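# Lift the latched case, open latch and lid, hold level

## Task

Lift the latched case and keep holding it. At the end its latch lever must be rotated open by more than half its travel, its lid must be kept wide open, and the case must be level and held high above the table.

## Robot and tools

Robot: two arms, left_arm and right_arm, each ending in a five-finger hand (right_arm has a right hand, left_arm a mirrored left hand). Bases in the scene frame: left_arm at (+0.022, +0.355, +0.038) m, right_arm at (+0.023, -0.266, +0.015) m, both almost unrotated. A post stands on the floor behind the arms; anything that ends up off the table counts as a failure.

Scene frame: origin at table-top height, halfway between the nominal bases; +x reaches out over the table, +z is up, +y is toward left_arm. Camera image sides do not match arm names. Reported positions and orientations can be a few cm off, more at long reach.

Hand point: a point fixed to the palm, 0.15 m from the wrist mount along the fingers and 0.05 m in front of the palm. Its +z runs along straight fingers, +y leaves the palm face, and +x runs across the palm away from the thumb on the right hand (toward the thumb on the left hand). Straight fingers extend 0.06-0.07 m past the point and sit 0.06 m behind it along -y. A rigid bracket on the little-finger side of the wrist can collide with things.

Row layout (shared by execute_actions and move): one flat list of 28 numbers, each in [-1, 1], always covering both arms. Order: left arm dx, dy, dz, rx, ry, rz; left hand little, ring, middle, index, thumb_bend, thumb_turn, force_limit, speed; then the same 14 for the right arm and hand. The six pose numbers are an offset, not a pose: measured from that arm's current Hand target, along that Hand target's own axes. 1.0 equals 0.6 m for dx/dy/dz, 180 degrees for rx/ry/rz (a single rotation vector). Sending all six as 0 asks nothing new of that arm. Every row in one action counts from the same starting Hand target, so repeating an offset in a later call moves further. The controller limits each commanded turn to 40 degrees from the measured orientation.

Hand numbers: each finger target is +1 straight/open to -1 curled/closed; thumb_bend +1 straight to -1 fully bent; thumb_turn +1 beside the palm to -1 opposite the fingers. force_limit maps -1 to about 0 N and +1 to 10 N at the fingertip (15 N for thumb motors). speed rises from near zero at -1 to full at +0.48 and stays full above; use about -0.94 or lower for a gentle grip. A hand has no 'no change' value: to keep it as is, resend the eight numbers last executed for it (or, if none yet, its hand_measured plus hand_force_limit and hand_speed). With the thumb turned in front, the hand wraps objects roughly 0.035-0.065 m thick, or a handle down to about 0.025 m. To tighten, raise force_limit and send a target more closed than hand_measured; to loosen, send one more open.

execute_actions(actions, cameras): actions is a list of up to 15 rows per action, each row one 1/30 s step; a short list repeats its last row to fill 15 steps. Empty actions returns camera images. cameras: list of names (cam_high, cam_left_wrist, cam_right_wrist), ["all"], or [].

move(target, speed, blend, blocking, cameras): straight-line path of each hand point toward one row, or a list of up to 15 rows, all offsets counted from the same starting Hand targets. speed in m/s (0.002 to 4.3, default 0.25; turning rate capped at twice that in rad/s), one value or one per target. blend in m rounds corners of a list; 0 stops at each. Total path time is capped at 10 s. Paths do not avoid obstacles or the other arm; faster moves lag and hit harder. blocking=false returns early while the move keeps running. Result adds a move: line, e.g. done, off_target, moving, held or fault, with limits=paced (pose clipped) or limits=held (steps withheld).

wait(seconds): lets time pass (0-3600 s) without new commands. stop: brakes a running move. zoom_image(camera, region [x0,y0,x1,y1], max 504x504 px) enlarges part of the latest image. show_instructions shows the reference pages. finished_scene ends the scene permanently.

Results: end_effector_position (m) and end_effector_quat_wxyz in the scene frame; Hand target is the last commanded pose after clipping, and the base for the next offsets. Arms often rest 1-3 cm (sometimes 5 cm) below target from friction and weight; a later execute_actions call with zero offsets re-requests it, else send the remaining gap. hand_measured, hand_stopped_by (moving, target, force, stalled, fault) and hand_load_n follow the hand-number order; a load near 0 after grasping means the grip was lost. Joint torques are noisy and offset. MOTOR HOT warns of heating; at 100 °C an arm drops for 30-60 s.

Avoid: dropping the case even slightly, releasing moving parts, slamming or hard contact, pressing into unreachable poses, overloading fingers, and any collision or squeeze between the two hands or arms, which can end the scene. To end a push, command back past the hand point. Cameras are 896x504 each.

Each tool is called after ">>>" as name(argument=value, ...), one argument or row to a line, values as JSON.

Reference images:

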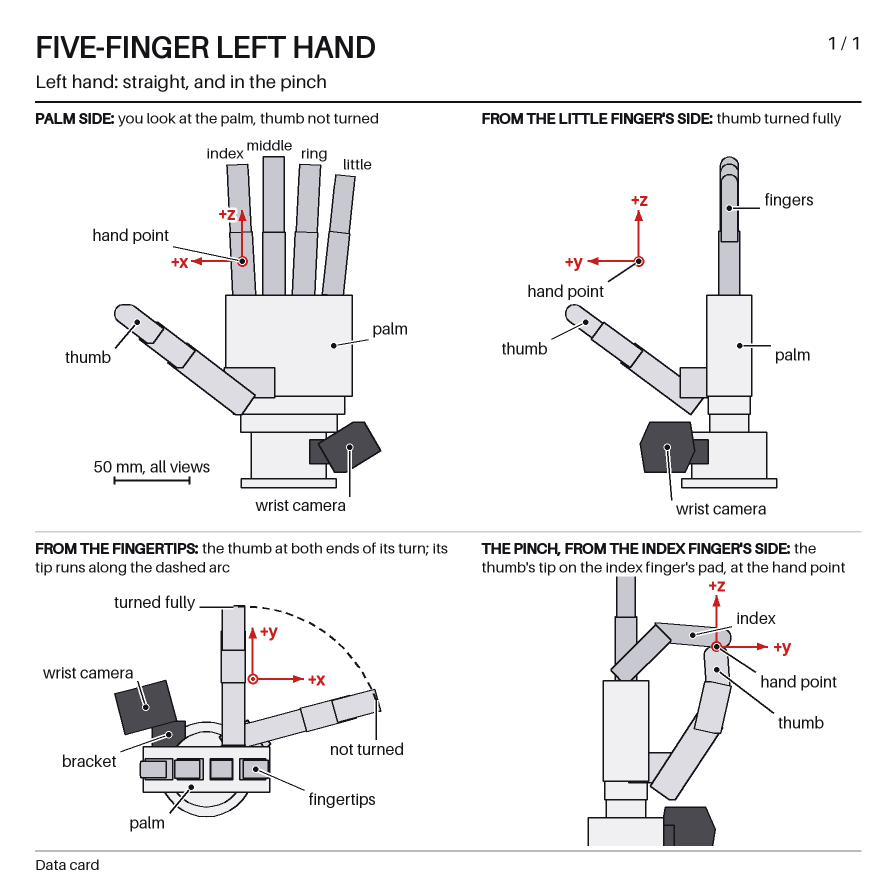

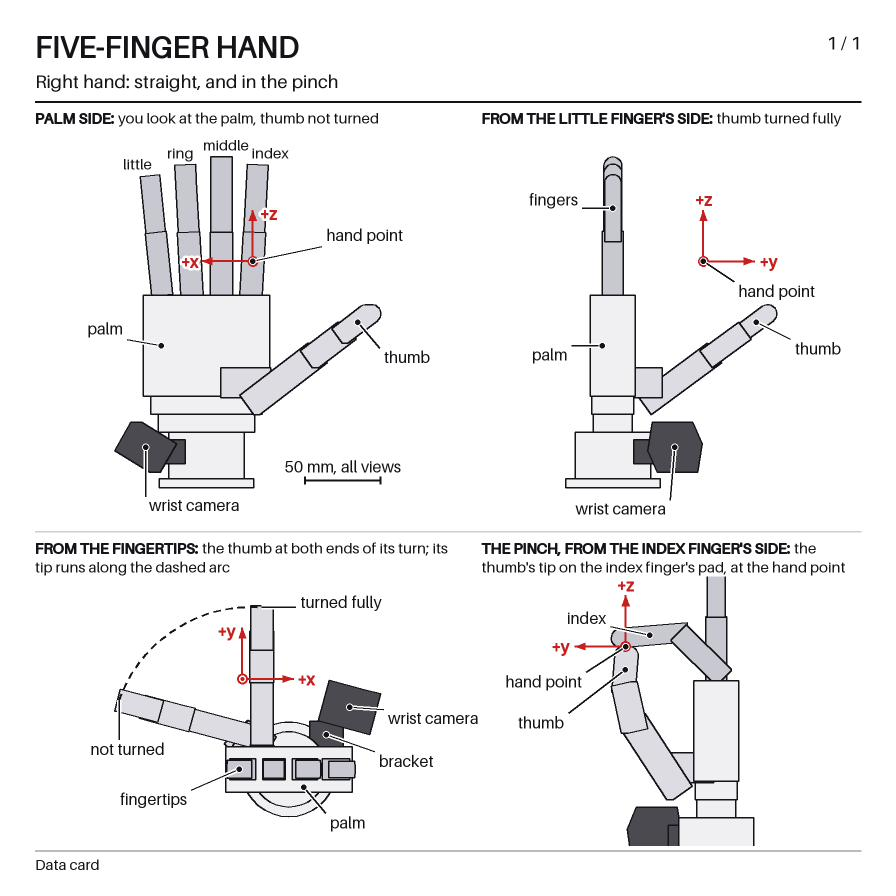

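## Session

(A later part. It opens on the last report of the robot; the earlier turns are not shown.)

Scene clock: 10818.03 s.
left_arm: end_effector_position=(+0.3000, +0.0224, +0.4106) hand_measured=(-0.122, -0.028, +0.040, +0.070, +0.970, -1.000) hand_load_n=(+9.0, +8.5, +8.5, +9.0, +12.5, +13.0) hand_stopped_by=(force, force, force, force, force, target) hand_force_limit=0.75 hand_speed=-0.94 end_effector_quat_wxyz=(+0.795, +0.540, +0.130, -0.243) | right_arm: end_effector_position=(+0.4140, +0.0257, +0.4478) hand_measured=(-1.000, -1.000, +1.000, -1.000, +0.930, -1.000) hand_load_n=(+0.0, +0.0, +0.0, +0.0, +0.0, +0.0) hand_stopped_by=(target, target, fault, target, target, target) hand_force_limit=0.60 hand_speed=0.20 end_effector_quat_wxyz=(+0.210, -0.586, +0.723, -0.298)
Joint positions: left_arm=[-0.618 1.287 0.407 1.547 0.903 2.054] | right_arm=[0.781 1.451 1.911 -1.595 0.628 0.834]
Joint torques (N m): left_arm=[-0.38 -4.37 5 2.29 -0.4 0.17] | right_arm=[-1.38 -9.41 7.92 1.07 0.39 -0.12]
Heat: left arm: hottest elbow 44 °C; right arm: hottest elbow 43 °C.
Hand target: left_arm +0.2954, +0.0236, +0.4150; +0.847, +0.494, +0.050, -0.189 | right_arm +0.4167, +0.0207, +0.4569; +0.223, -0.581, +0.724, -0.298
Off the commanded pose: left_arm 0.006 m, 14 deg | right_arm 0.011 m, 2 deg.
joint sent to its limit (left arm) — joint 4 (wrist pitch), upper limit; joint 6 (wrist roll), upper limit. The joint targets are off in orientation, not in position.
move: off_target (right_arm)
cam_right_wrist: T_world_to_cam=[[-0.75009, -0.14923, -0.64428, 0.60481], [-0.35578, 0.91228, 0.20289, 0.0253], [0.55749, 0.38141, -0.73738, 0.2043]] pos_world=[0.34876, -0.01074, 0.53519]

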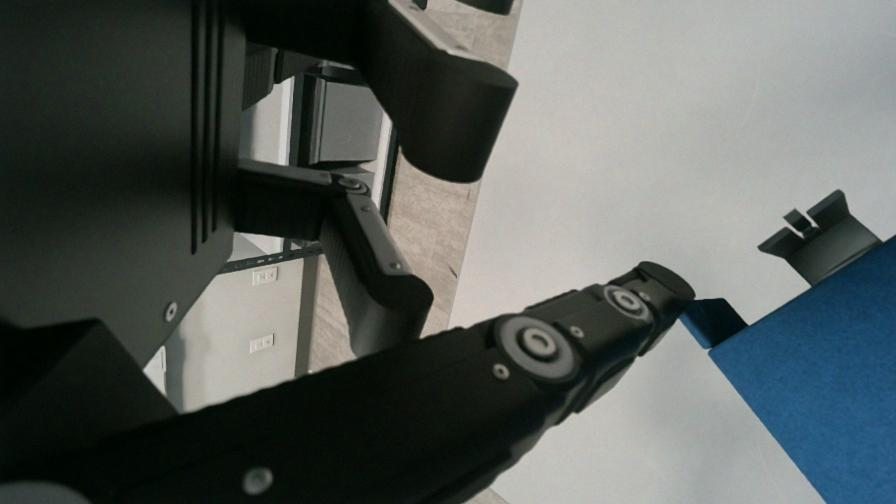

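>>> wait(
  seconds=0,
  cameras=["cam_high"],
)

>>> zoom_image(
  camera="cam_high",
  region=[410, 40, 520, 150],
)

Scene clock: 10862.90 s.
left_arm: end_effector_position=(+0.3000, +0.0224, +0.4106) hand_measured=(-0.122, -0.028, +0.040, +0.070, +0.970, -1.000) hand_load_n=(+9.0, +8.5, +8.0, +9.0, +12.5, +13.5) hand_stopped_by=(force, force, force, force, force, target) hand_force_limit=0.75 hand_speed=-0.94 end_effector_quat_wxyz=(+0.795, +0.540, +0.130, -0.243) | right_arm: end_effector_position=(+0.4139, +0.0257, +0.4480) hand_measured=(-1.000, -1.000, +1.000, -1.000, +0.930, -1.000) hand_load_n=(+0.0, +0.0, +0.0, +0.0, +0.0, +0.0) hand_stopped_by=(target, target, fault, target, target, target) hand_force_limit=0.60 hand_speed=0.20 end_effector_quat_wxyz=(+0.211, -0.586, +0.723, -0.298)
Joint positions: left_arm=[-0.618 1.287 0.407 1.547 0.903 2.054] | right_arm=[0.781 1.45 1.911 -1.595 0.628 0.834]
Joint torques (N m): left_arm=[-0.62 -3.96 4.98 2.28 -0.38 0.2] | right_arm=[-1.32 -9.23 7.95 1.14 0.38 -0.12]
Heat: left arm: hottest elbow 44 °C; right arm: hottest elbow 41 °C.
Hand target: left_arm +0.2954, +0.0236, +0.4150; +0.847, +0.494, +0.050, -0.189 | right_arm +0.4167, +0.0207, +0.4568; +0.223, -0.581, +0.724, -0.298
Off the commanded pose: left_arm 0.006 m, 14 deg | right_arm 0.011 m, 2 deg.

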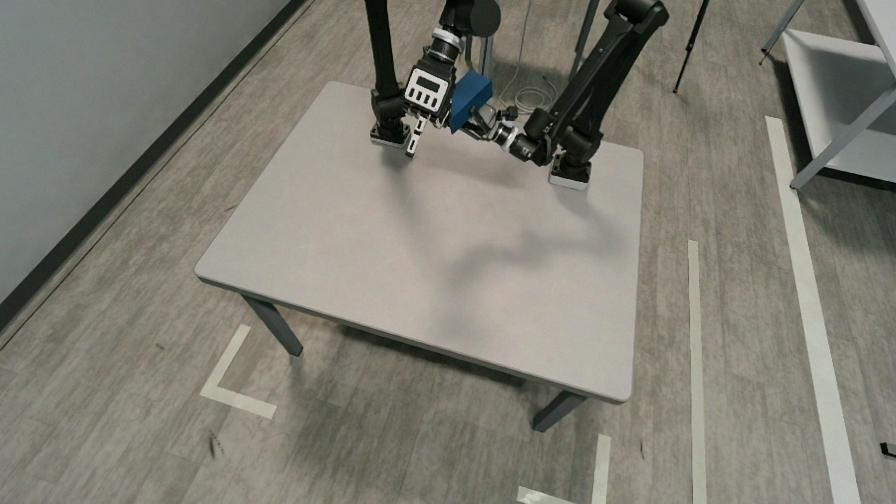

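Scaled by 4.582 from the camera's image (finer frame: 1280x720).

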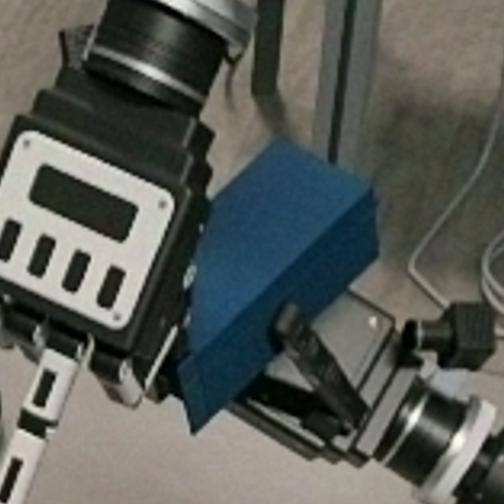

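>>> move(
  target=[
    [0,0,0,0,0,0,-0.78,-0.78,-0.68,-0.68,0.5,-1,0.75,-0.94,0.002,-0.0575,-0.0603,0,0,0,-1,-1,1,-1,0.93,-1,0.6,0.2],
    [0,0,0,0,0,0,-0.78,-0.78,-0.68,-0.68,0.5,-1,0.75,-0.94,0.296,-0.167,-0.069,-0.002,0.0576,0.0603,-1,-1,1,-1,0.2,1,0.6,0.2],
  ],
  speed=0.12,
)

>>> move(
  target=[0,0,0,0,0,0,-0.78,-0.78,-0.68,-0.68,0.5,-1,0.75,-0.94,0,0,0,0.1852,-0.4913,-0.1986,-1,-1,1,-1,0.2,1,0.6,0.2],
  speed=0.3,
  cameras=["cam_right_wrist","cam_high"],
)

>>> zoom_image(
  camera="cam_high",
  region=[410, 40, 520, 150],
)

Scene clock: 10880.50 s.
left_arm: end_effector_position=(+0.3000, +0.0224, +0.4106) hand_measured=(-0.122, -0.028, +0.040, +0.070, +0.970, -1.000) hand_load_n=(+9.0, +8.5, +8.5, +9.0, +12.5, +13.0) hand_stopped_by=(force, force, force, force, force, target) hand_force_limit=0.75 hand_speed=-0.94 end_effector_quat_wxyz=(+0.795, +0.540, +0.130, -0.243) | right_arm: end_effector_position=(+0.4252, -0.1547, +0.5533) hand_measured=(-1.000, -1.000, +1.000, -1.000, +0.200, +1.000) hand_load_n=(+0.0, +0.0, +0.0, +0.0, +0.0, +0.0) hand_stopped_by=(target, target, fault, target, target, target) hand_force_limit=0.60 hand_speed=0.20 end_effector_quat_wxyz=(+0.220, -0.481, +0.781, -0.331)
Joint positions: left_arm=[-0.618 1.287 0.407 1.547 0.903 2.054] | right_arm=[0.411 1.331 2.077 -1.694 0.568 0.677]
Joint torques (N m): left_arm=[-0.21 -4.13 4.9 2.32 -0.39 0.17] | right_arm=[-1.03 -5.89 8.08 0.35 0.33 -0.12]
Heat: left arm: hottest elbow 44 °C; right arm: hottest elbow 41 °C.
Hand target: left_arm +0.2954, +0.0236, +0.4150; +0.847, +0.494, +0.050, -0.189 | right_arm +0.4198, -0.1599, +0.5603; +0.182, -0.481, +0.794, -0.325
Off the commanded pose: left_arm 0.006 m, 14 deg | right_arm 0.010 m, 5 deg.
joint sent to its limit (left arm) — joint 4 (wrist pitch), upper limit; joint 6 (wrist roll), upper limit. The joint targets are off in orientation, not in position.
joint sent to its limit (right arm) — joint 4 (wrist pitch), lower limit. The joint targets are off in orientation, not in position.
move: off_target (right_arm); target 2's new numbers were sent with right_arm's hand 0.010 m and 5 deg from that target

Scene clock: 10884.30 s.
left_arm: end_effector_position=(+0.3000, +0.0224, +0.4106) hand_measured=(-0.122, -0.028, +0.040, +0.070, +0.970, -1.000) hand_load_n=(+9.0, +8.5, +8.5, +9.0, +12.5, +13.0) hand_stopped_by=(force, force, force, force, force, target) hand_force_limit=0.75 hand_speed=-0.94 end_effector_quat_wxyz=(+0.795, +0.540, +0.130, -0.243) | right_arm: end_effector_position=(+0.4180, -0.1552, +0.5578) hand_measured=(-1.000, -1.000, +1.000, -1.000, +0.200, +1.000) hand_load_n=(+0.0, +0.0, +0.0, +0.0, +0.0, +0.0) hand_stopped_by=(target, target, fault, target, target, target) hand_force_limit=0.60 hand_speed=0.20 end_effector_quat_wxyz=(+0.685, -0.698, +0.166, -0.127)
Joint positions: left_arm=[-0.618 1.287 0.407 1.547 0.903 2.054] | right_arm=[-0.208 1.124 1.435 -0.464 -1.371 -0.1]
Joint torques (N m): left_arm=[-0.15 -4.19 4.93 2.35 -0.37 0.19] | right_arm=[-1.38 -4.6 8.7 1.55 -0.22 0.13]
Heat: left arm: hottest elbow 44 °C; right arm: hottest elbow 41 °C.
Hand target: left_arm +0.2954, +0.0236, +0.4150; +0.847, +0.494, +0.050, -0.189 | right_arm +0.4199, -0.1600, +0.5601; +0.686, -0.696, +0.168, -0.133
Off the commanded pose: left_arm 0.006 m, 14 deg | right_arm 0.006 m, 1 deg.
joint sent to its limit (left arm) — joint 4 (wrist pitch), upper limit; joint 6 (wrist roll), upper limit. The joint targets are off in orientation, not in position.
move: done
cam_right_wrist: T_world_to_cam=[[0.20747, -0.11352, -0.97163, 0.43961], [-0.96612, -0.17967, -0.1853, 0.47164], [-0.15354, 0.97716, -0.14695, 0.41254]] pos_world=[0.4278, -0.26847, 0.57516]
Images, in order (width x height): cam_high 896x504, cam_right_wrist 896x504.

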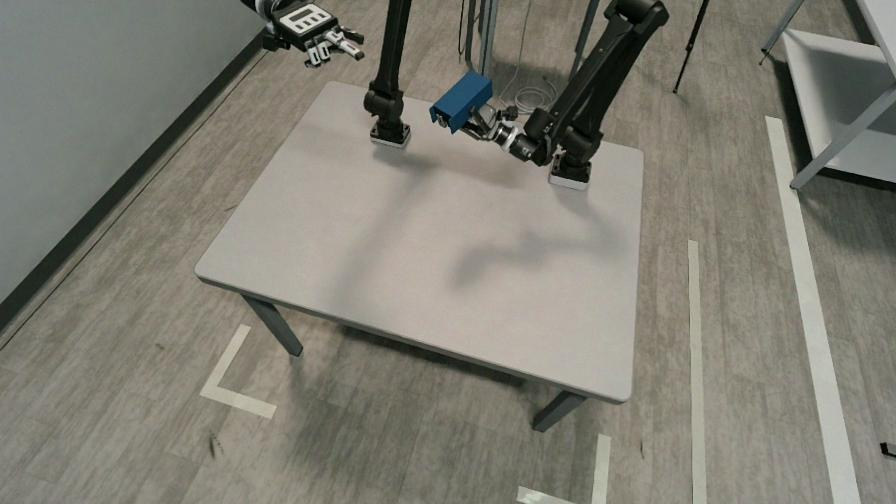

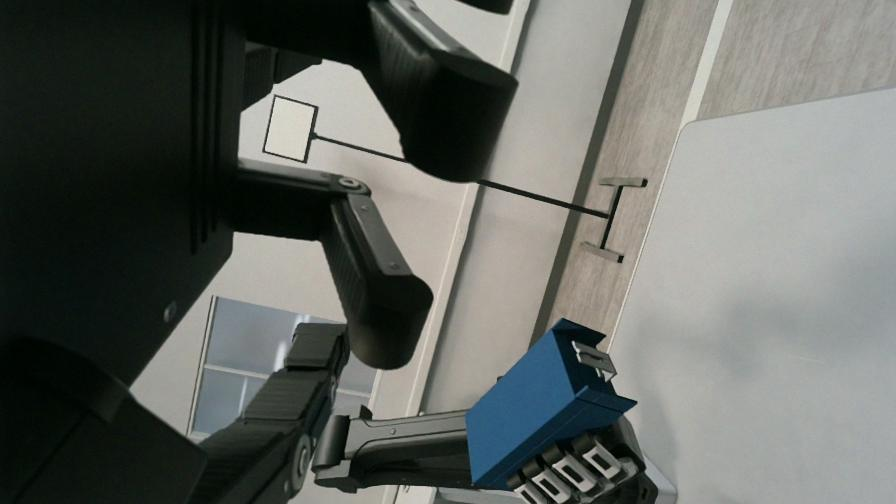

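Scaled by 4.582 from the camera's image (finer frame: 1280x720).

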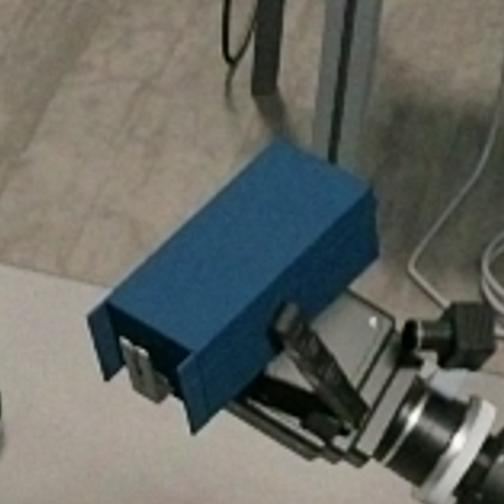

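>>> zoom_image(
  camera="cam_right_wrist",
  region=[540, 310, 650, 420],
)

Scaled by 4.582 from the camera's image (finer frame: 1280x720).

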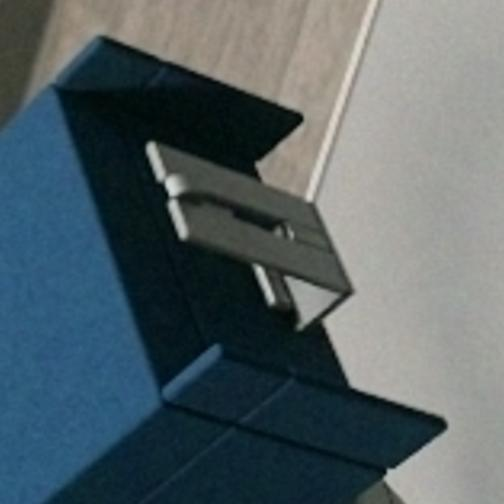

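>>> move(
  target=[0,0,0,0,0,0,-0.78,-0.78,-0.68,-0.68,0.5,-1,0.75,-0.94,0,0,0,-0.1852,0.4913,0.1986,-1,-1,1,-1,0.93,-0.9,0.6,0.2],
  speed=0.3,
)

Scene clock: 10932.23 s.
left_arm: end_effector_position=(+0.3000, +0.0224, +0.4106) hand_measured=(-0.122, -0.028, +0.040, +0.070, +0.970, -1.000) hand_load_n=(+9.0, +8.5, +8.5, +9.0, +12.5, +13.0) hand_stopped_by=(force, force, force, force, force, target) hand_force_limit=0.75 hand_speed=-0.94 end_effector_quat_wxyz=(+0.795, +0.540, +0.130, -0.243) | right_arm: end_effector_position=(+0.4242, -0.1630, +0.5463) hand_measured=(-1.000, -1.000, +1.000, -1.000, +0.930, -0.900) hand_load_n=(+0.0, +0.0, +0.0, +0.0, +0.0, +0.0) hand_stopped_by=(target, target, fault, target, target, target) hand_force_limit=0.60 hand_speed=0.20 end_effector_quat_wxyz=(+0.206, -0.490, +0.779, -0.333)
Joint positions: left_arm=[-0.618 1.287 0.407 1.547 0.903 2.054] | right_arm=[0.393 1.326 2.058 -1.694 0.564 0.648]
Joint torques (N m): left_arm=[-0.38 -4.37 4.92 2.43 -0.39 0.19] | right_arm=[0.44 -5.6 9.59 0.27 0.47 0.14]
Heat: left arm: hottest elbow 43 °C; right arm: hottest elbow 41 °C.
Hand target: left_arm +0.2954, +0.0236, +0.4150; +0.847, +0.494, +0.050, -0.189 | right_arm +0.4198, -0.1599, +0.5603; +0.182, -0.481, +0.794, -0.325
Off the commanded pose: left_arm 0.006 m, 14 deg | right_arm 0.015 m, 4 deg.
joint sent to its limit (left arm) — joint 4 (wrist pitch), upper limit; joint 6 (wrist roll), upper limit. The joint targets are off in orientation, not in position.
joint sent to its limit (right arm) — joint 4 (wrist pitch), lower limit. The joint targets are off in orientation, not in position.
move: off_target (right_arm)

>>> move(
  target=[0,0,0,0,0,0,-0.78,-0.78,-0.68,-0.68,0.5,-1,0.75,-0.94,-0.205,0.2357,-0.2322,0,0,0,-1,-1,1,-1,0.93,-0.9,0.6,0.2],
  speed=0.12,
  cameras=["cam_right_wrist"],
)

Scene clock: 10939.33 s.
left_arm: end_effector_position=(+0.3000, +0.0224, +0.4106) hand_measured=(-0.122, -0.028, +0.040, +0.070, +0.970, -1.000) hand_load_n=(+8.5, +8.5, +8.5, +9.0, +12.5, +13.0) hand_stopped_by=(force, force, force, force, force, target) hand_force_limit=0.75 hand_speed=-0.94 end_effector_quat_wxyz=(+0.795, +0.540, +0.130, -0.243) | right_arm: end_effector_position=(+0.3041, +0.0384, +0.5622) hand_measured=(-1.000, -1.000, +1.000, -1.000, +0.930, -0.900) hand_load_n=(+0.0, +0.0, +0.0, +0.0, +0.0, +0.0) hand_stopped_by=(target, target, fault, target, target, target) hand_force_limit=0.60 hand_speed=0.20 end_effector_quat_wxyz=(+0.364, -0.517, +0.727, -0.268)
Joint positions: left_arm=[-0.618 1.287 0.407 1.547 0.903 2.054] | right_arm=[1.055 1.258 1.97 -1.694 0.781 1.128]
Joint torques (N m): left_arm=[-0.32 -4.42 4.97 2.32 -0.38 0.19] | right_arm=[0.03 -3.72 7.42 0.2 0.44 0.15]
Heat: left arm: hottest elbow 43 °C; right arm: hottest elbow 41 °C.
Hand target: left_arm +0.2954, +0.0236, +0.4150; +0.847, +0.494, +0.050, -0.189 | right_arm +0.3026, +0.0420, +0.5604; +0.182, -0.481, +0.794, -0.325
Off the commanded pose: left_arm 0.006 m, 14 deg | right_arm 0.004 m, 24 deg.
joint sent to its limit (left arm) — joint 4 (wrist pitch), upper limit; joint 6 (wrist roll), upper limit. The joint targets are off in orientation, not in position.
joint sent to its limit (right arm) — joint 4 (wrist pitch), lower limit. The joint targets are off in orientation, not in position.
move: off_target (right_arm)
cam_right_wrist: T_world_to_cam=[[-0.58217, 0.03875, -0.81215, 0.63404], [-0.41859, 0.84204, 0.34023, -0.10394], [0.69704, 0.53802, -0.47399, 0.14855]] pos_world=[0.22207, -0.01696, 0.6207]

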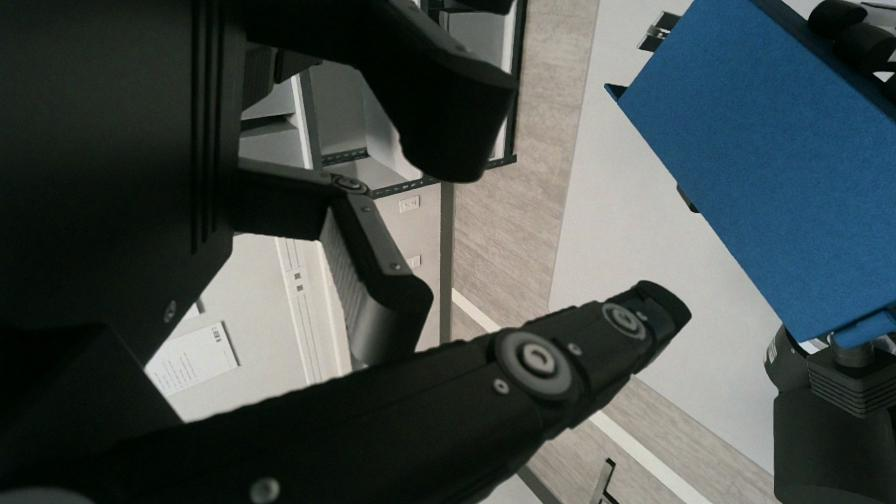

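>>> move(
  target=[0,0,0,0,0,0,-0.78,-0.78,-0.68,-0.68,0.5,-1,0.75,-0.94,-0.0023,0.0634,0.0664,0,0,0,-1,-1,1,-1,0.93,-0.9,0.6,0.2],
  speed=0.08,
  cameras=["cam_right_wrist"],
)

Scene clock: 10945.53 s.
left_arm: end_effector_position=(+0.3000, +0.0224, +0.4106) hand_measured=(-0.122, -0.028, +0.040, +0.070, +0.970, -1.000) hand_load_n=(+9.0, +8.5, +8.5, +9.0, +12.5, +13.0) hand_stopped_by=(force, force, force, force, force, target) hand_force_limit=0.75 hand_speed=-0.94 end_effector_quat_wxyz=(+0.795, +0.540, +0.130, -0.243) | right_arm: end_effector_position=(+0.3040, +0.0457, +0.5038) hand_measured=(-1.000, -1.000, +1.000, -1.000, +0.930, -0.900) hand_load_n=(+0.0, +0.0, +0.0, +0.0, +0.0, +0.0) hand_stopped_by=(target, target, fault, target, target, target) hand_force_limit=0.60 hand_speed=0.20 end_effector_quat_wxyz=(+0.317, -0.521, +0.745, -0.270)
Joint positions: left_arm=[-0.618 1.287 0.407 1.547 0.903 2.054] | right_arm=[1.055 1.258 1.834 -1.694 0.758 1.209]
Joint torques (N m): left_arm=[-0.15 -3.9 5.03 2.22 -0.38 0.18] | right_arm=[-0.73 -5.3 7.46 0.1 0.47 0.15]
Heat: left arm: hottest elbow 43 °C; right arm: hottest elbow 41 °C.
Hand target: left_arm +0.2954, +0.0236, +0.4150; +0.847, +0.494, +0.050, -0.189 | right_arm +0.3026, +0.0421, +0.5053; +0.182, -0.481, +0.794, -0.325
Off the commanded pose: left_arm 0.006 m, 14 deg | right_arm 0.004 m, 18 deg.
joint sent to its limit (left arm) — joint 4 (wrist pitch), upper limit; joint 6 (wrist roll), upper limit. The joint targets are off in orientation, not in position.
joint sent to its limit (right arm) — joint 4 (wrist pitch), lower limit. The joint targets are off in orientation, not in position.
move: off_target (right_arm)
cam_right_wrist: T_world_to_cam=[[-0.64528, 0.02764, -0.76344, 0.58145], [-0.35727, 0.87241, 0.33356, -0.10702], [0.67526, 0.48799, -0.55308, 0.16586]] pos_world=[0.22497, -0.00364, 0.57133]

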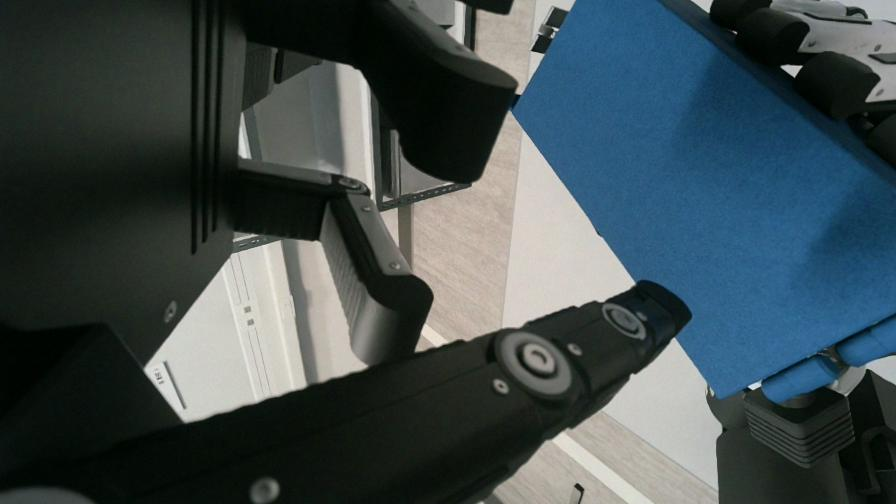

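>>> move(
  target=[0,0,0,0,0,0,-0.78,-0.78,-0.68,-0.68,0.5,-1,0.75,-0.94,-0.0009,0.0253,0.0265,0,0,0,-1,-1,1,-1,0.93,-0.9,0.6,0.2],
  speed=0.05,
  cameras=["cam_right_wrist"],
)

Scene clock: 10963.77 s.
left_arm: end_effector_position=(+0.3000, +0.0224, +0.4106) hand_measured=(-0.122, -0.028, +0.040, +0.070, +0.970, -1.000) hand_load_n=(+9.0, +8.5, +8.5, +9.0, +12.5, +13.0) hand_stopped_by=(force, force, force, force, force, target) hand_force_limit=0.75 hand_speed=-0.94 end_effector_quat_wxyz=(+0.795, +0.540, +0.130, -0.243) | right_arm: end_effector_position=(+0.3035, +0.0463, +0.4817) hand_measured=(-1.000, -1.000, +1.000, -1.000, +0.930, -0.900) hand_load_n=(+0.0, +0.0, +0.0, +0.0, +0.0, +0.0) hand_stopped_by=(target, target, fault, target, target, target) hand_force_limit=0.60 hand_speed=0.20 end_effector_quat_wxyz=(+0.300, -0.520, +0.752, -0.273)
Joint positions: left_arm=[-0.618 1.287 0.407 1.547 0.903 2.054] | right_arm=[1.055 1.258 1.782 -1.694 0.754 1.242]
Joint torques (N m): left_arm=[-0.09 -4.25 4.93 2.29 -0.38 0.17] | right_arm=[-0.85 -5.6 7.62 -0.05 0.47 0.15]
Heat: left arm: hottest elbow 43 °C; right arm: hottest elbow 41 °C.
Hand target: left_arm +0.2954, +0.0236, +0.4150; +0.847, +0.494, +0.050, -0.189 | right_arm +0.3027, +0.0421, +0.4832; +0.182, -0.481, +0.794, -0.325
Off the commanded pose: left_arm 0.006 m, 14 deg | right_arm 0.005 m, 16 deg.
joint sent to its limit (left arm) — joint 4 (wrist pitch), upper limit; joint 6 (wrist roll), upper limit. The joint targets are off in orientation, not in position.
joint sent to its limit (right arm) — joint 4 (wrist pitch), lower limit. The joint targets are off in orientation, not in position.
move: off_target (right_arm)
cam_right_wrist: T_world_to_cam=[[-0.66507, 0.02723, -0.74629, 0.56201], [-0.33068, 0.88528, 0.327, -0.10575], [0.66958, 0.46426, -0.57977, 0.16921]] pos_world=[0.2255, -0.00024, 0.5521]

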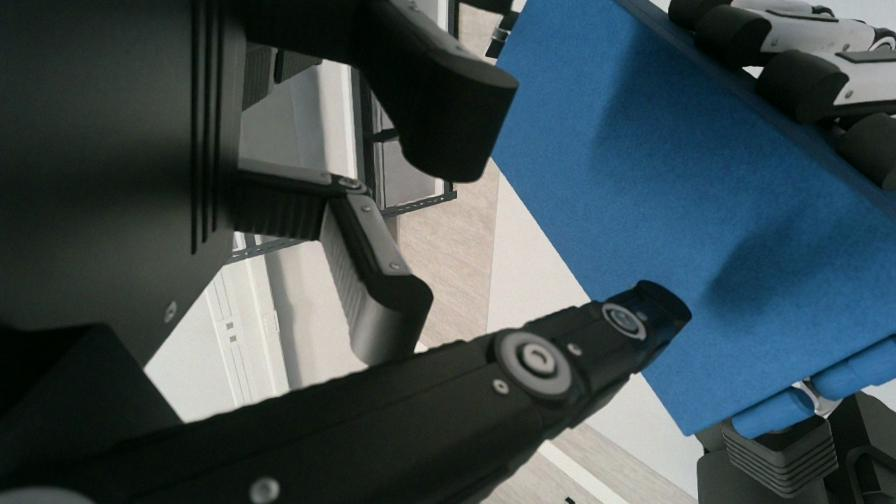

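>>> move(
  target=[0,0,0,0,0,0,-0.78,-0.78,-0.68,-0.68,0.5,-1,0.75,-0.94,-0.0005,0.015,0.0157,0,0,0,-1,-1,1,-1,0.93,-0.9,0.6,0.2],
  speed=0.03,
)

>>> move(
  target=[0,0,0,0,0,0,-0.78,-0.78,-0.68,-0.68,0.5,-1,0.75,-0.94,-0.0003,0.0069,0.0072,0,0,0,-1,-1,1,-1,0.93,-0.9,0.6,0.2],
  speed=0.02,
  cameras=["cam_right_wrist"],
)

Scene clock: 10972.67 s.
left_arm: end_effector_position=(+0.3000, +0.0224, +0.4106) hand_measured=(-0.122, -0.028, +0.040, +0.070, +0.970, -1.000) hand_load_n=(+9.0, +8.5, +8.5, +9.0, +12.5, +13.0) hand_stopped_by=(force, force, force, force, force, target) hand_force_limit=0.75 hand_speed=-0.94 end_effector_quat_wxyz=(+0.795, +0.540, +0.130, -0.243) | right_arm: end_effector_position=(+0.3032, +0.0462, +0.4691) hand_measured=(-1.000, -1.000, +1.000, -1.000, +0.930, -0.900) hand_load_n=(+0.0, +0.0, +0.0, +0.0, +0.0, +0.0) hand_stopped_by=(target, target, fault, target, target, target) hand_force_limit=0.60 hand_speed=0.20 end_effector_quat_wxyz=(+0.290, -0.519, +0.756, -0.275)
Joint positions: left_arm=[-0.618 1.287 0.407 1.547 0.903 2.054] | right_arm=[1.055 1.258 1.753 -1.694 0.752 1.263]
Joint torques (N m): left_arm=[-0.56 -4.25 4.94 2.29 -0.39 0.2] | right_arm=[-0.85 -5.48 7.69 -0.03 0.48 0.12]
Heat: left arm: hottest elbow 43 °C; right arm: hottest elbow 41 °C.
Hand target: left_arm +0.2954, +0.0236, +0.4150; +0.847, +0.494, +0.050, -0.189 | right_arm +0.3027, +0.0421, +0.4702; +0.182, -0.481, +0.794, -0.325
Off the commanded pose: left_arm 0.006 m, 14 deg | right_arm 0.004 m, 15 deg.
joint sent to its limit (left arm) — joint 4 (wrist pitch), upper limit; joint 6 (wrist roll), upper limit. The joint targets are off in orientation, not in position.
joint sent to its limit (right arm) — joint 4 (wrist pitch), lower limit. The joint targets are off in orientation, not in position.
move: off_target (right_arm)

Scene clock: 10979.30 s.
left_arm: end_effector_position=(+0.2997, +0.0226, +0.4096) hand_measured=(-0.122, -0.028, +0.040, +0.070, +0.970, -1.000) hand_load_n=(+8.5, +8.5, +8.5, +9.0, +12.5, +13.0) hand_stopped_by=(force, force, force, force, force, target) hand_force_limit=0.75 hand_speed=-0.94 end_effector_quat_wxyz=(+0.795, +0.540, +0.131, -0.244) | right_arm: end_effector_position=(+0.3032, +0.0462, +0.4646) hand_measured=(-1.000, -1.000, +1.000, -1.000, +0.930, -0.900) hand_load_n=(+0.0, +0.0, +0.0, +0.0, +0.5, -0.5) hand_stopped_by=(target, target, fault, target, target, target) hand_force_limit=0.60 hand_speed=0.20 end_effector_quat_wxyz=(+0.287, -0.517, +0.758, -0.276)
Joint positions: left_arm=[-0.618 1.287 0.405 1.547 0.903 2.054] | right_arm=[1.055 1.258 1.742 -1.694 0.752 1.273]
Joint torques (N m): left_arm=[-0.26 -4.19 5.15 2.3 -0.4 0.18] | right_arm=[-0.85 -5.6 7.49 -0.06 0.47 0.12]
Heat: left arm: hottest elbow 43 °C; right arm: hottest elbow 41 °C.
Hand target: left_arm +0.2954, +0.0236, +0.4150; +0.847, +0.494, +0.050, -0.189 | right_arm +0.3027, +0.0422, +0.4642; +0.182, -0.481, +0.794, -0.325
Off the commanded pose: left_arm 0.007 m, 14 deg | right_arm 0.004 m, 14 deg.
joint sent to its limit (left arm) — joint 4 (wrist pitch), upper limit; joint 6 (wrist roll), upper limit. The joint targets are off in orientation, not in position.
joint sent to its limit (right arm) — joint 4 (wrist pitch), lower limit. The joint targets are off in orientation, not in position.
move: off_target (right_arm)
cam_right_wrist: T_world_to_cam=[[-0.67837, 0.03191, -0.73403, 0.54723], [-0.30696, 0.89538, 0.32261, -0.10576], [0.66753, 0.44417, -0.5976, 0.16948]] pos_world=[0.22563, 0.00195, 0.53708]

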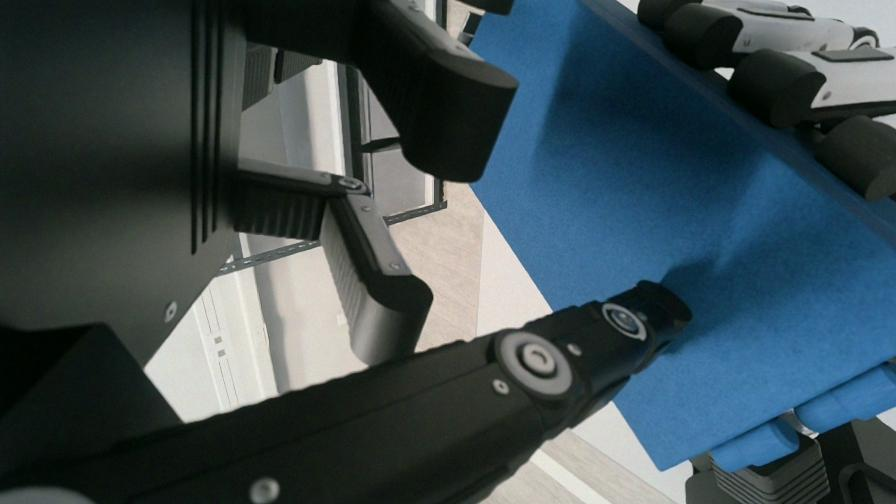

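>>> move(
  target=[0,0,0,0,0,0,-0.78,-0.78,-0.68,-0.68,0.5,-1,0.75,-0.94,-0.0003,0.0092,0.0096,0,0,0,-1,-1,1,-1,0.93,-0.9,0.6,0.2],
  speed=0.02,
)

>>> move(
  target=[0,0,0,0,0,0,-0.78,-0.78,-0.68,-0.68,0.5,-1,0.75,-0.94,-0.0003,0.0092,0.0096,0,0,0,-1,-1,1,-1,0.93,-0.9,0.6,0.2],
  speed=0.02,
  cameras=["cam_right_wrist"],
)

Scene clock: 10997.27 s.
left_arm: end_effector_position=(+0.2996, +0.0222, +0.4074) hand_measured=(-0.122, -0.028, +0.040, +0.070, +0.970, -1.000) hand_load_n=(+8.5, +8.5, +8.0, +9.0, +12.5, +14.0) hand_stopped_by=(force, force, force, force, force, target) hand_force_limit=0.75 hand_speed=-0.94 end_effector_quat_wxyz=(+0.793, +0.542, +0.132, -0.245) | right_arm: end_effector_position=(+0.3032, +0.0458, +0.4611) hand_measured=(-1.000, -1.000, +1.000, -1.000, +0.930, -0.900) hand_load_n=(+0.0, +0.0, +0.0, +0.0, +0.5, -0.5) hand_stopped_by=(target, target, fault, target, target, target) hand_force_limit=0.60 hand_speed=0.20 end_effector_quat_wxyz=(+0.285, -0.513, +0.762, -0.275)
Joint positions: left_arm=[-0.618 1.29 0.403 1.547 0.905 2.054] | right_arm=[1.055 1.256 1.731 -1.694 0.752 1.289]
Joint torques (N m): left_arm=[-0.38 -4.6 5.19 2.35 -0.54 0.19] | right_arm=[-0.91 -5.3 6.89 -0.06 0.47 0.09]
Heat: left arm: hottest elbow 43 °C; right arm: hottest elbow 40 °C.
Hand target: left_arm +0.2954, +0.0236, +0.4151; +0.847, +0.494, +0.050, -0.189 | right_arm +0.3027, +0.0422, +0.4562; +0.182, -0.481, +0.794, -0.325
Off the commanded pose: left_arm 0.009 m, 14 deg | right_arm 0.006 m, 14 deg.
joint sent to its limit (left arm) — joint 4 (wrist pitch), upper limit; joint 6 (wrist roll), upper limit. The joint targets are off in orientation, not in position.
joint sent to its limit (right arm) — joint 4 (wrist pitch), lower limit. The joint targets are off in orientation, not in position.
move: off_target (right_arm)

Scene clock: 11003.17 s.
left_arm: end_effector_position=(+0.2990, +0.0221, +0.4034) hand_measured=(-0.122, -0.028, +0.040, +0.070, +0.970, -1.000) hand_load_n=(+8.5, +8.5, +8.5, +9.0, +12.5, +13.5) hand_stopped_by=(force, force, force, force, force, target) hand_force_limit=0.75 hand_speed=-0.94 end_effector_quat_wxyz=(+0.791, +0.544, +0.135, -0.247) | right_arm: end_effector_position=(+0.3028, +0.0448, +0.4569) hand_measured=(-1.000, -1.000, +1.000, -1.000, +0.930, -0.900) hand_load_n=(+0.0, +0.0, +0.0, +0.0, +0.5, +0.0) hand_stopped_by=(target, target, fault, target, target, target) hand_force_limit=0.60 hand_speed=0.20 end_effector_quat_wxyz=(+0.283, -0.509, +0.765, -0.275)
Joint positions: left_arm=[-0.618 1.293 0.397 1.547 0.908 2.054] | right_arm=[1.055 1.253 1.718 -1.694 0.752 1.305]
Joint torques (N m): left_arm=[-0.21 -4.72 5.63 2.26 -0.64 0.19] | right_arm=[-0.85 -4.89 6.64 -0.1 0.45 0.05]
Heat: left arm: hottest elbow 44 °C; right arm: hottest elbow 40 °C.
Hand target: left_arm +0.2954, +0.0237, +0.4152; +0.847, +0.494, +0.050, -0.189 | right_arm +0.3027, +0.0422, +0.4482; +0.182, -0.481, +0.794, -0.325
Off the commanded pose: left_arm 0.012 m, 15 deg | right_arm 0.009 m, 14 deg.
joint sent to its limit (left arm) — joint 4 (wrist pitch), upper limit; joint 6 (wrist roll), upper limit. The joint targets are off in orientation, not in position.
joint sent to its limit (right arm) — joint 4 (wrist pitch), lower limit. The joint targets are off in orientation, not in position.
move: off_target (right_arm)
cam_right_wrist: T_world_to_cam=[[-0.68161, 0.0512, -0.72992, 0.53951], [-0.28563, 0.89979, 0.32984, -0.11213], [0.67366, 0.43331, -0.59868, 0.16486]] pos_world=[0.22465, 0.00183, 0.52948]

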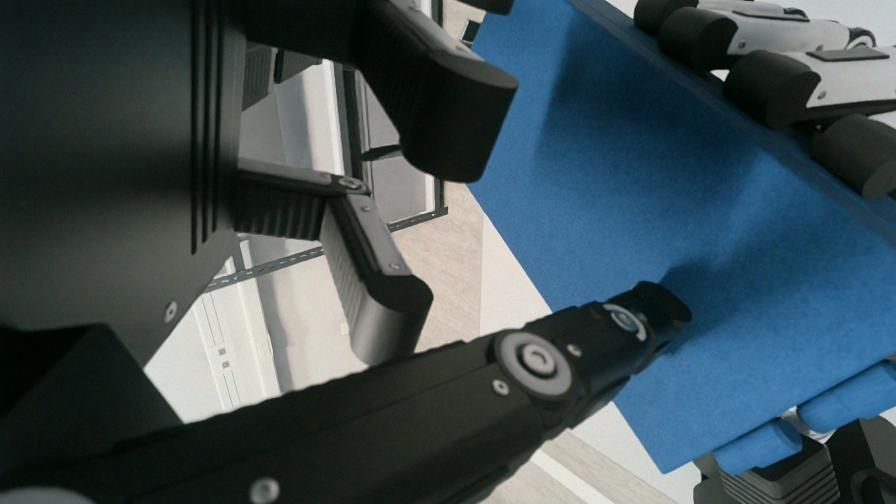

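>>> move(
  target=[0,0,0,0,0,0,-0.78,-0.78,-0.68,-0.68,0.5,-1,0.75,-0.94,-0.0006,0.0184,0.0192,0,0,0,-1,-1,1,-1,0.93,-0.9,0.6,0.2],
  speed=0.03,
)

>>> move(
  target=[0,0,0,0,0,0,-0.78,-0.78,-0.68,-0.68,0.5,-1,0.75,-0.94,-0.0003,0.0115,0.012,0,0,0,-1,-1,1,-1,0.93,-0.9,0.6,0.2],
  speed=0.03,
  cameras=["cam_right_wrist","cam_left_wrist"],
)

Scene clock: 11012.17 s.
left_arm: end_effector_position=(+0.2986, +0.0216, +0.3966) hand_measured=(-0.122, -0.028, +0.040, +0.070, +0.970, -1.000) hand_load_n=(+8.0, +8.0, +8.5, +9.0, +12.5, +14.0) hand_stopped_by=(force, force, force, force, force, target) hand_force_limit=0.75 hand_speed=-0.94 end_effector_quat_wxyz=(+0.787, +0.547, +0.140, -0.251) | right_arm: end_effector_position=(+0.3023, +0.0425, +0.4492) hand_measured=(-1.000, -1.000, +1.000, -1.000, +0.930, -0.900) hand_load_n=(+0.0, +0.0, +0.0, +0.0, +0.0, +0.0) hand_stopped_by=(target, target, fault, target, target, target) hand_force_limit=0.60 hand_speed=0.20 end_effector_quat_wxyz=(+0.280, -0.500, +0.772, -0.276)
Joint positions: left_arm=[-0.618 1.3 0.388 1.547 0.912 2.054] | right_arm=[1.055 1.246 1.692 -1.694 0.754 1.335]
Joint torques (N m): left_arm=[-0.32 -5.6 6.19 2.37 -0.79 0.19] | right_arm=[-0.67 -4.01 5.9 -0.1 0.36 0.04]
Heat: left arm: hottest elbow 43 °C; right arm: hottest elbow 40 °C.
Hand target: left_arm +0.2954, +0.0236, +0.4152; +0.847, +0.494, +0.050, -0.189 | right_arm +0.3027, +0.0422, +0.4322; +0.182, -0.481, +0.794, -0.325
Off the commanded pose: left_arm 0.019 m, 16 deg | right_arm 0.017 m, 13 deg.
joint sent to its limit (left arm) — joint 4 (wrist pitch), upper limit; joint 6 (wrist roll), upper limit. The joint targets are off in orientation, not in position.
joint sent to its limit (right arm) — joint 4 (wrist pitch), lower limit. The joint targets are off in orientation, not in position.
move: off_target (right_arm)

Scene clock: 11015.50 s.
left_arm: end_effector_position=(+0.2984, +0.0213, +0.3924) hand_measured=(-0.122, -0.028, +0.040, +0.070, +0.970, -1.000) hand_load_n=(+8.0, +8.0, +8.0, +9.5, +13.0, +14.5) hand_stopped_by=(force, force, force, force, force, target) hand_force_limit=0.75 hand_speed=-0.94 end_effector_quat_wxyz=(+0.784, +0.548, +0.144, -0.253) | right_arm: end_effector_position=(+0.3022, +0.0408, +0.4449) hand_measured=(-1.000, -1.000, +1.000, -1.000, +0.930, -0.900) hand_load_n=(+0.0, +0.0, +0.0, +0.0, +0.0, +0.0) hand_stopped_by=(target, target, fault, target, target, target) hand_force_limit=0.60 hand_speed=0.20 end_effector_quat_wxyz=(+0.278, -0.495, +0.776, -0.276)
Joint positions: left_arm=[-0.618 1.304 0.382 1.547 0.913 2.054] | right_arm=[1.055 1.241 1.676 -1.694 0.757 1.354]
Joint torques (N m): left_arm=[-0.44 -5.66 6.52 2.32 -0.87 0.2] | right_arm=[-0.73 -3.55 5.5 -0.14 0.28 0]
Heat: left arm: hottest elbow 44 °C; right arm: hottest elbow 40 °C.
Hand target: left_arm +0.2954, +0.0236, +0.4150; +0.847, +0.494, +0.050, -0.189 | right_arm +0.3027, +0.0421, +0.4224; +0.182, -0.481, +0.794, -0.325
Off the commanded pose: left_arm 0.023 m, 16 deg | right_arm 0.023 m, 13 deg.
joint sent to its limit (left arm) — joint 4 (wrist pitch), upper limit; joint 6 (wrist roll), upper limit. The joint targets are off in orientation, not in position.
joint sent to its limit (right arm) — joint 4 (wrist pitch), lower limit. The joint targets are off in orientation, not in position.
move: off_target (right_arm)
cam_left_wrist: T_world_to_cam=[[-0.37768, -0.30643, -0.87376, 0.45387], [0.80395, 0.35963, -0.47363, -0.06491], [0.45937, -0.88134, 0.11053, -0.04888]] pos_world=[0.24606, 0.11935, 0.37123]
cam_right_wrist: T_world_to_cam=[[-0.68224, 0.08021, -0.72672, 0.52817], [-0.25211, 0.90719, 0.33681, -0.11832], [0.68629, 0.413, -0.5987, 0.15684]] pos_world=[0.22287, 0.0002, 0.51758]
Images, in order (width x height): cam_left_wrist 896x504, cam_right_wrist 896x504.

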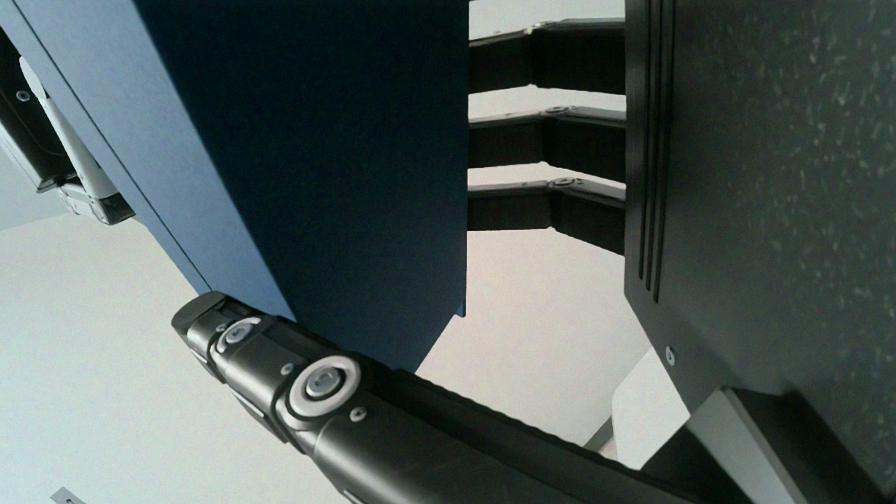

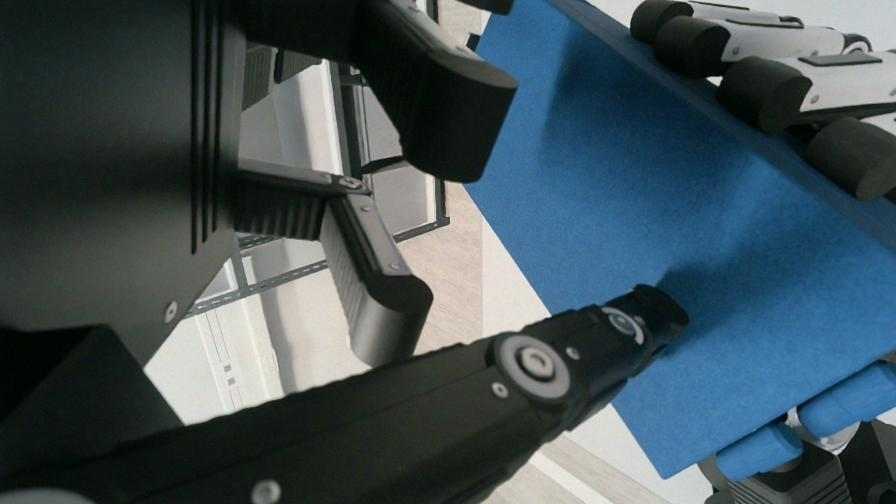

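>>> move(
  target=[0,0,0,0,0,0,-0.78,-0.78,-0.68,-0.68,0.5,-1,0.75,-0.94,-0.0006,0.023,0.024,0,0,0,-1,-1,1,-1,0.93,-0.9,0.6,0.2],
  speed=0.03,
  cameras=["cam_left_wrist"],
)

Scene clock: 11020.70 s.
left_arm: end_effector_position=(+0.2991, +0.0205, +0.3830) hand_measured=(-0.122, -0.028, +0.040, +0.070, +0.970, -1.000) hand_load_n=(+8.0, +8.0, +8.0, +9.5, +12.5, +14.5) hand_stopped_by=(force, force, force, force, force, target) hand_force_limit=0.75 hand_speed=-0.94 end_effector_quat_wxyz=(+0.778, +0.552, +0.154, -0.258) | right_arm: end_effector_position=(+0.3022, +0.0380, +0.4348) hand_measured=(-1.000, -1.000, +1.000, -1.000, +0.930, -0.900) hand_load_n=(+0.0, +0.0, +0.0, +0.0, +0.0, +0.0) hand_stopped_by=(target, target, fault, target, target, target) hand_force_limit=0.60 hand_speed=0.20 end_effector_quat_wxyz=(+0.274, -0.484, +0.783, -0.279)
Joint positions: left_arm=[-0.618 1.312 0.372 1.538 0.915 2.054] | right_arm=[1.055 1.235 1.645 -1.694 0.761 1.391]
Joint torques (N m): left_arm=[-0.32 -6.24 7.1 2.85 -1 0.2] | right_arm=[-0.5 -2.61 4.75 -0.17 0.12 -0.02]
Heat: left arm: hottest elbow 44 °C; right arm: hottest elbow 40 °C.
Hand target: left_arm +0.2954, +0.0236, +0.4151; +0.847, +0.494, +0.050, -0.189 | right_arm +0.3026, +0.0421, +0.4023; +0.182, -0.481, +0.794, -0.325
Off the commanded pose: left_arm 0.032 m, 18 deg | right_arm 0.033 m, 12 deg.
joint sent to its limit (left arm) — joint 4 (wrist pitch), upper limit; joint 6 (wrist roll), upper limit. The joint targets are off in orientation, not in position.
joint sent to its limit (right arm) — joint 4 (wrist pitch), lower limit. The joint targets are off in orientation, not in position.
move: off_target (right_arm)
cam_left_wrist: T_world_to_cam=[[-0.39662, -0.29161, -0.87043, 0.44983], [0.79436, 0.36621, -0.48464, -0.06254], [0.46009, -0.88366, 0.0864, -0.03984]] pos_world=[0.24642, 0.11887, 0.36468]

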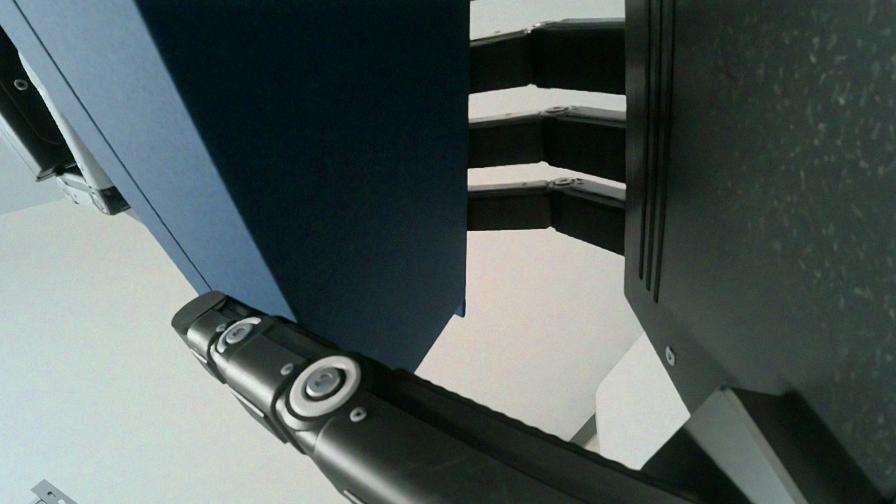

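>>> move(
  target=[
    [0,0,0,0,0,0,-0.78,-0.78,-0.68,-0.68,0.5,-1,0.75,-0.94,0.0008,-0.0345,-0.0362,0,0,0,-1,-1,1,-1,0.93,-0.9,0.6,0.2],
    [0,0,0,0,0,0,-0.78,-0.78,-0.68,-0.68,0.5,-1,0.75,-0.94,0.002,-0.1037,-0.1085,0,0,0,-1,-1,1,-1,1,-1,0.6,0.2],
  ],
  speed=[0.03,0.08],
)

Scene clock: 11038.17 s.
left_arm: end_effector_position=(+0.2984, +0.0232, +0.3890) hand_measured=(-0.122, -0.028, +0.040, +0.070, +0.970, -1.000) hand_load_n=(+9.5, +8.5, +8.5, +9.0, +12.5, +12.5) hand_stopped_by=(force, force, force, force, force, target) hand_force_limit=0.75 hand_speed=-0.94 end_effector_quat_wxyz=(+0.784, +0.547, +0.150, -0.253) | right_arm: end_effector_position=(+0.3010, +0.0438, +0.4792) hand_measured=(-1.000, -1.000, +1.000, -1.000, +1.000, -1.000) hand_load_n=(+0.0, +0.0, +0.0, +0.0, +0.0, +0.0) hand_stopped_by=(target, target, fault, target, target, target) hand_force_limit=0.60 hand_speed=0.20 end_effector_quat_wxyz=(+0.299, -0.515, +0.757, -0.267)
Joint positions: left_arm=[-0.618 1.302 0.372 1.544 0.905 2.055] | right_arm=[1.054 1.246 1.767 -1.694 0.745 1.26]
Joint torques (N m): left_arm=[-0.44 -5.42 7.2 2.43 -0.53 0.18] | right_arm=[-0.79 -4.66 10.74 -0.03 0.65 -0.13]
Heat: left arm: hottest elbow 45 °C; right arm: hottest elbow 40 °C.
Hand target: left_arm +0.2954, +0.0236, +0.4152; +0.847, +0.494, +0.050, -0.189 | right_arm +0.3029, +0.0428, +0.4925; +0.182, -0.481, +0.794, -0.325
Off the commanded pose: left_arm 0.026 m, 17 deg | right_arm 0.013 m, 16 deg.
joint sent to its limit (left arm) — joint 4 (wrist pitch), upper limit; joint 6 (wrist roll), upper limit. The joint targets are off in orientation, not in position.
joint sent to its limit (right arm) — joint 4 (wrist pitch), lower limit. The joint targets are off in orientation, not in position.
move: off_target (right_arm); target 2's new numbers were sent with right_arm's hand 0.013 m and 16 deg from that target

>>> move(
  target=[-0.0108,0.0327,0.0203,0,0,0,-0.78,-0.78,-0.68,-0.68,0.5,-1,0.75,-0.94,0,0,0,0,0,0,-1,-1,1,-1,1,-1,0.6,0.2],
  speed=0.04,
)

Scene clock: 11044.73 s.
left_arm: end_effector_position=(+0.2985, +0.0244, +0.4065) hand_measured=(-0.122, -0.028, +0.040, +0.070, +0.970, -1.000) hand_load_n=(+9.5, +8.5, +8.0, +9.0, +12.5, +13.0) hand_stopped_by=(force, force, force, force, force, target) hand_force_limit=0.75 hand_speed=-0.94 end_effector_quat_wxyz=(+0.795, +0.538, +0.137, -0.244) | right_arm: end_effector_position=(+0.3010, +0.0438, +0.4792) hand_measured=(-1.000, -1.000, +1.000, -1.000, +1.000, -1.000) hand_load_n=(+0.0, +0.0, +0.0, +0.0, +0.0, +0.0) hand_stopped_by=(target, target, fault, target, target, target) hand_force_limit=0.60 hand_speed=0.20 end_effector_quat_wxyz=(+0.299, -0.515, +0.757, -0.267)
Joint positions: left_arm=[-0.621 1.282 0.392 1.544 0.891 2.055] | right_arm=[1.054 1.246 1.767 -1.694 0.745 1.26]
Joint torques (N m): left_arm=[-0.44 -5.42 8.47 2.44 -0.56 0.18] | right_arm=[-0.73 -4.6 10.76 0.01 0.65 -0.12]
Heat: left arm: hottest elbow 45 °C; right arm: hottest elbow 41 °C.
Hand target: left_arm +0.2955, +0.0236, +0.4391; +0.847, +0.494, +0.050, -0.189 | right_arm +0.3029, +0.0428, +0.4925; +0.182, -0.481, +0.794, -0.325
Off the commanded pose: left_arm 0.033 m, 14 deg | right_arm 0.013 m, 16 deg.
joint sent to its limit (left arm) — joint 4 (wrist pitch), upper limit; joint 6 (wrist roll), upper limit. The joint targets are off in orientation, not in position.
joint sent to its limit (right arm) — joint 4 (wrist pitch), lower limit. The joint targets are off in orientation, not in position.
move: off_target (left_arm)


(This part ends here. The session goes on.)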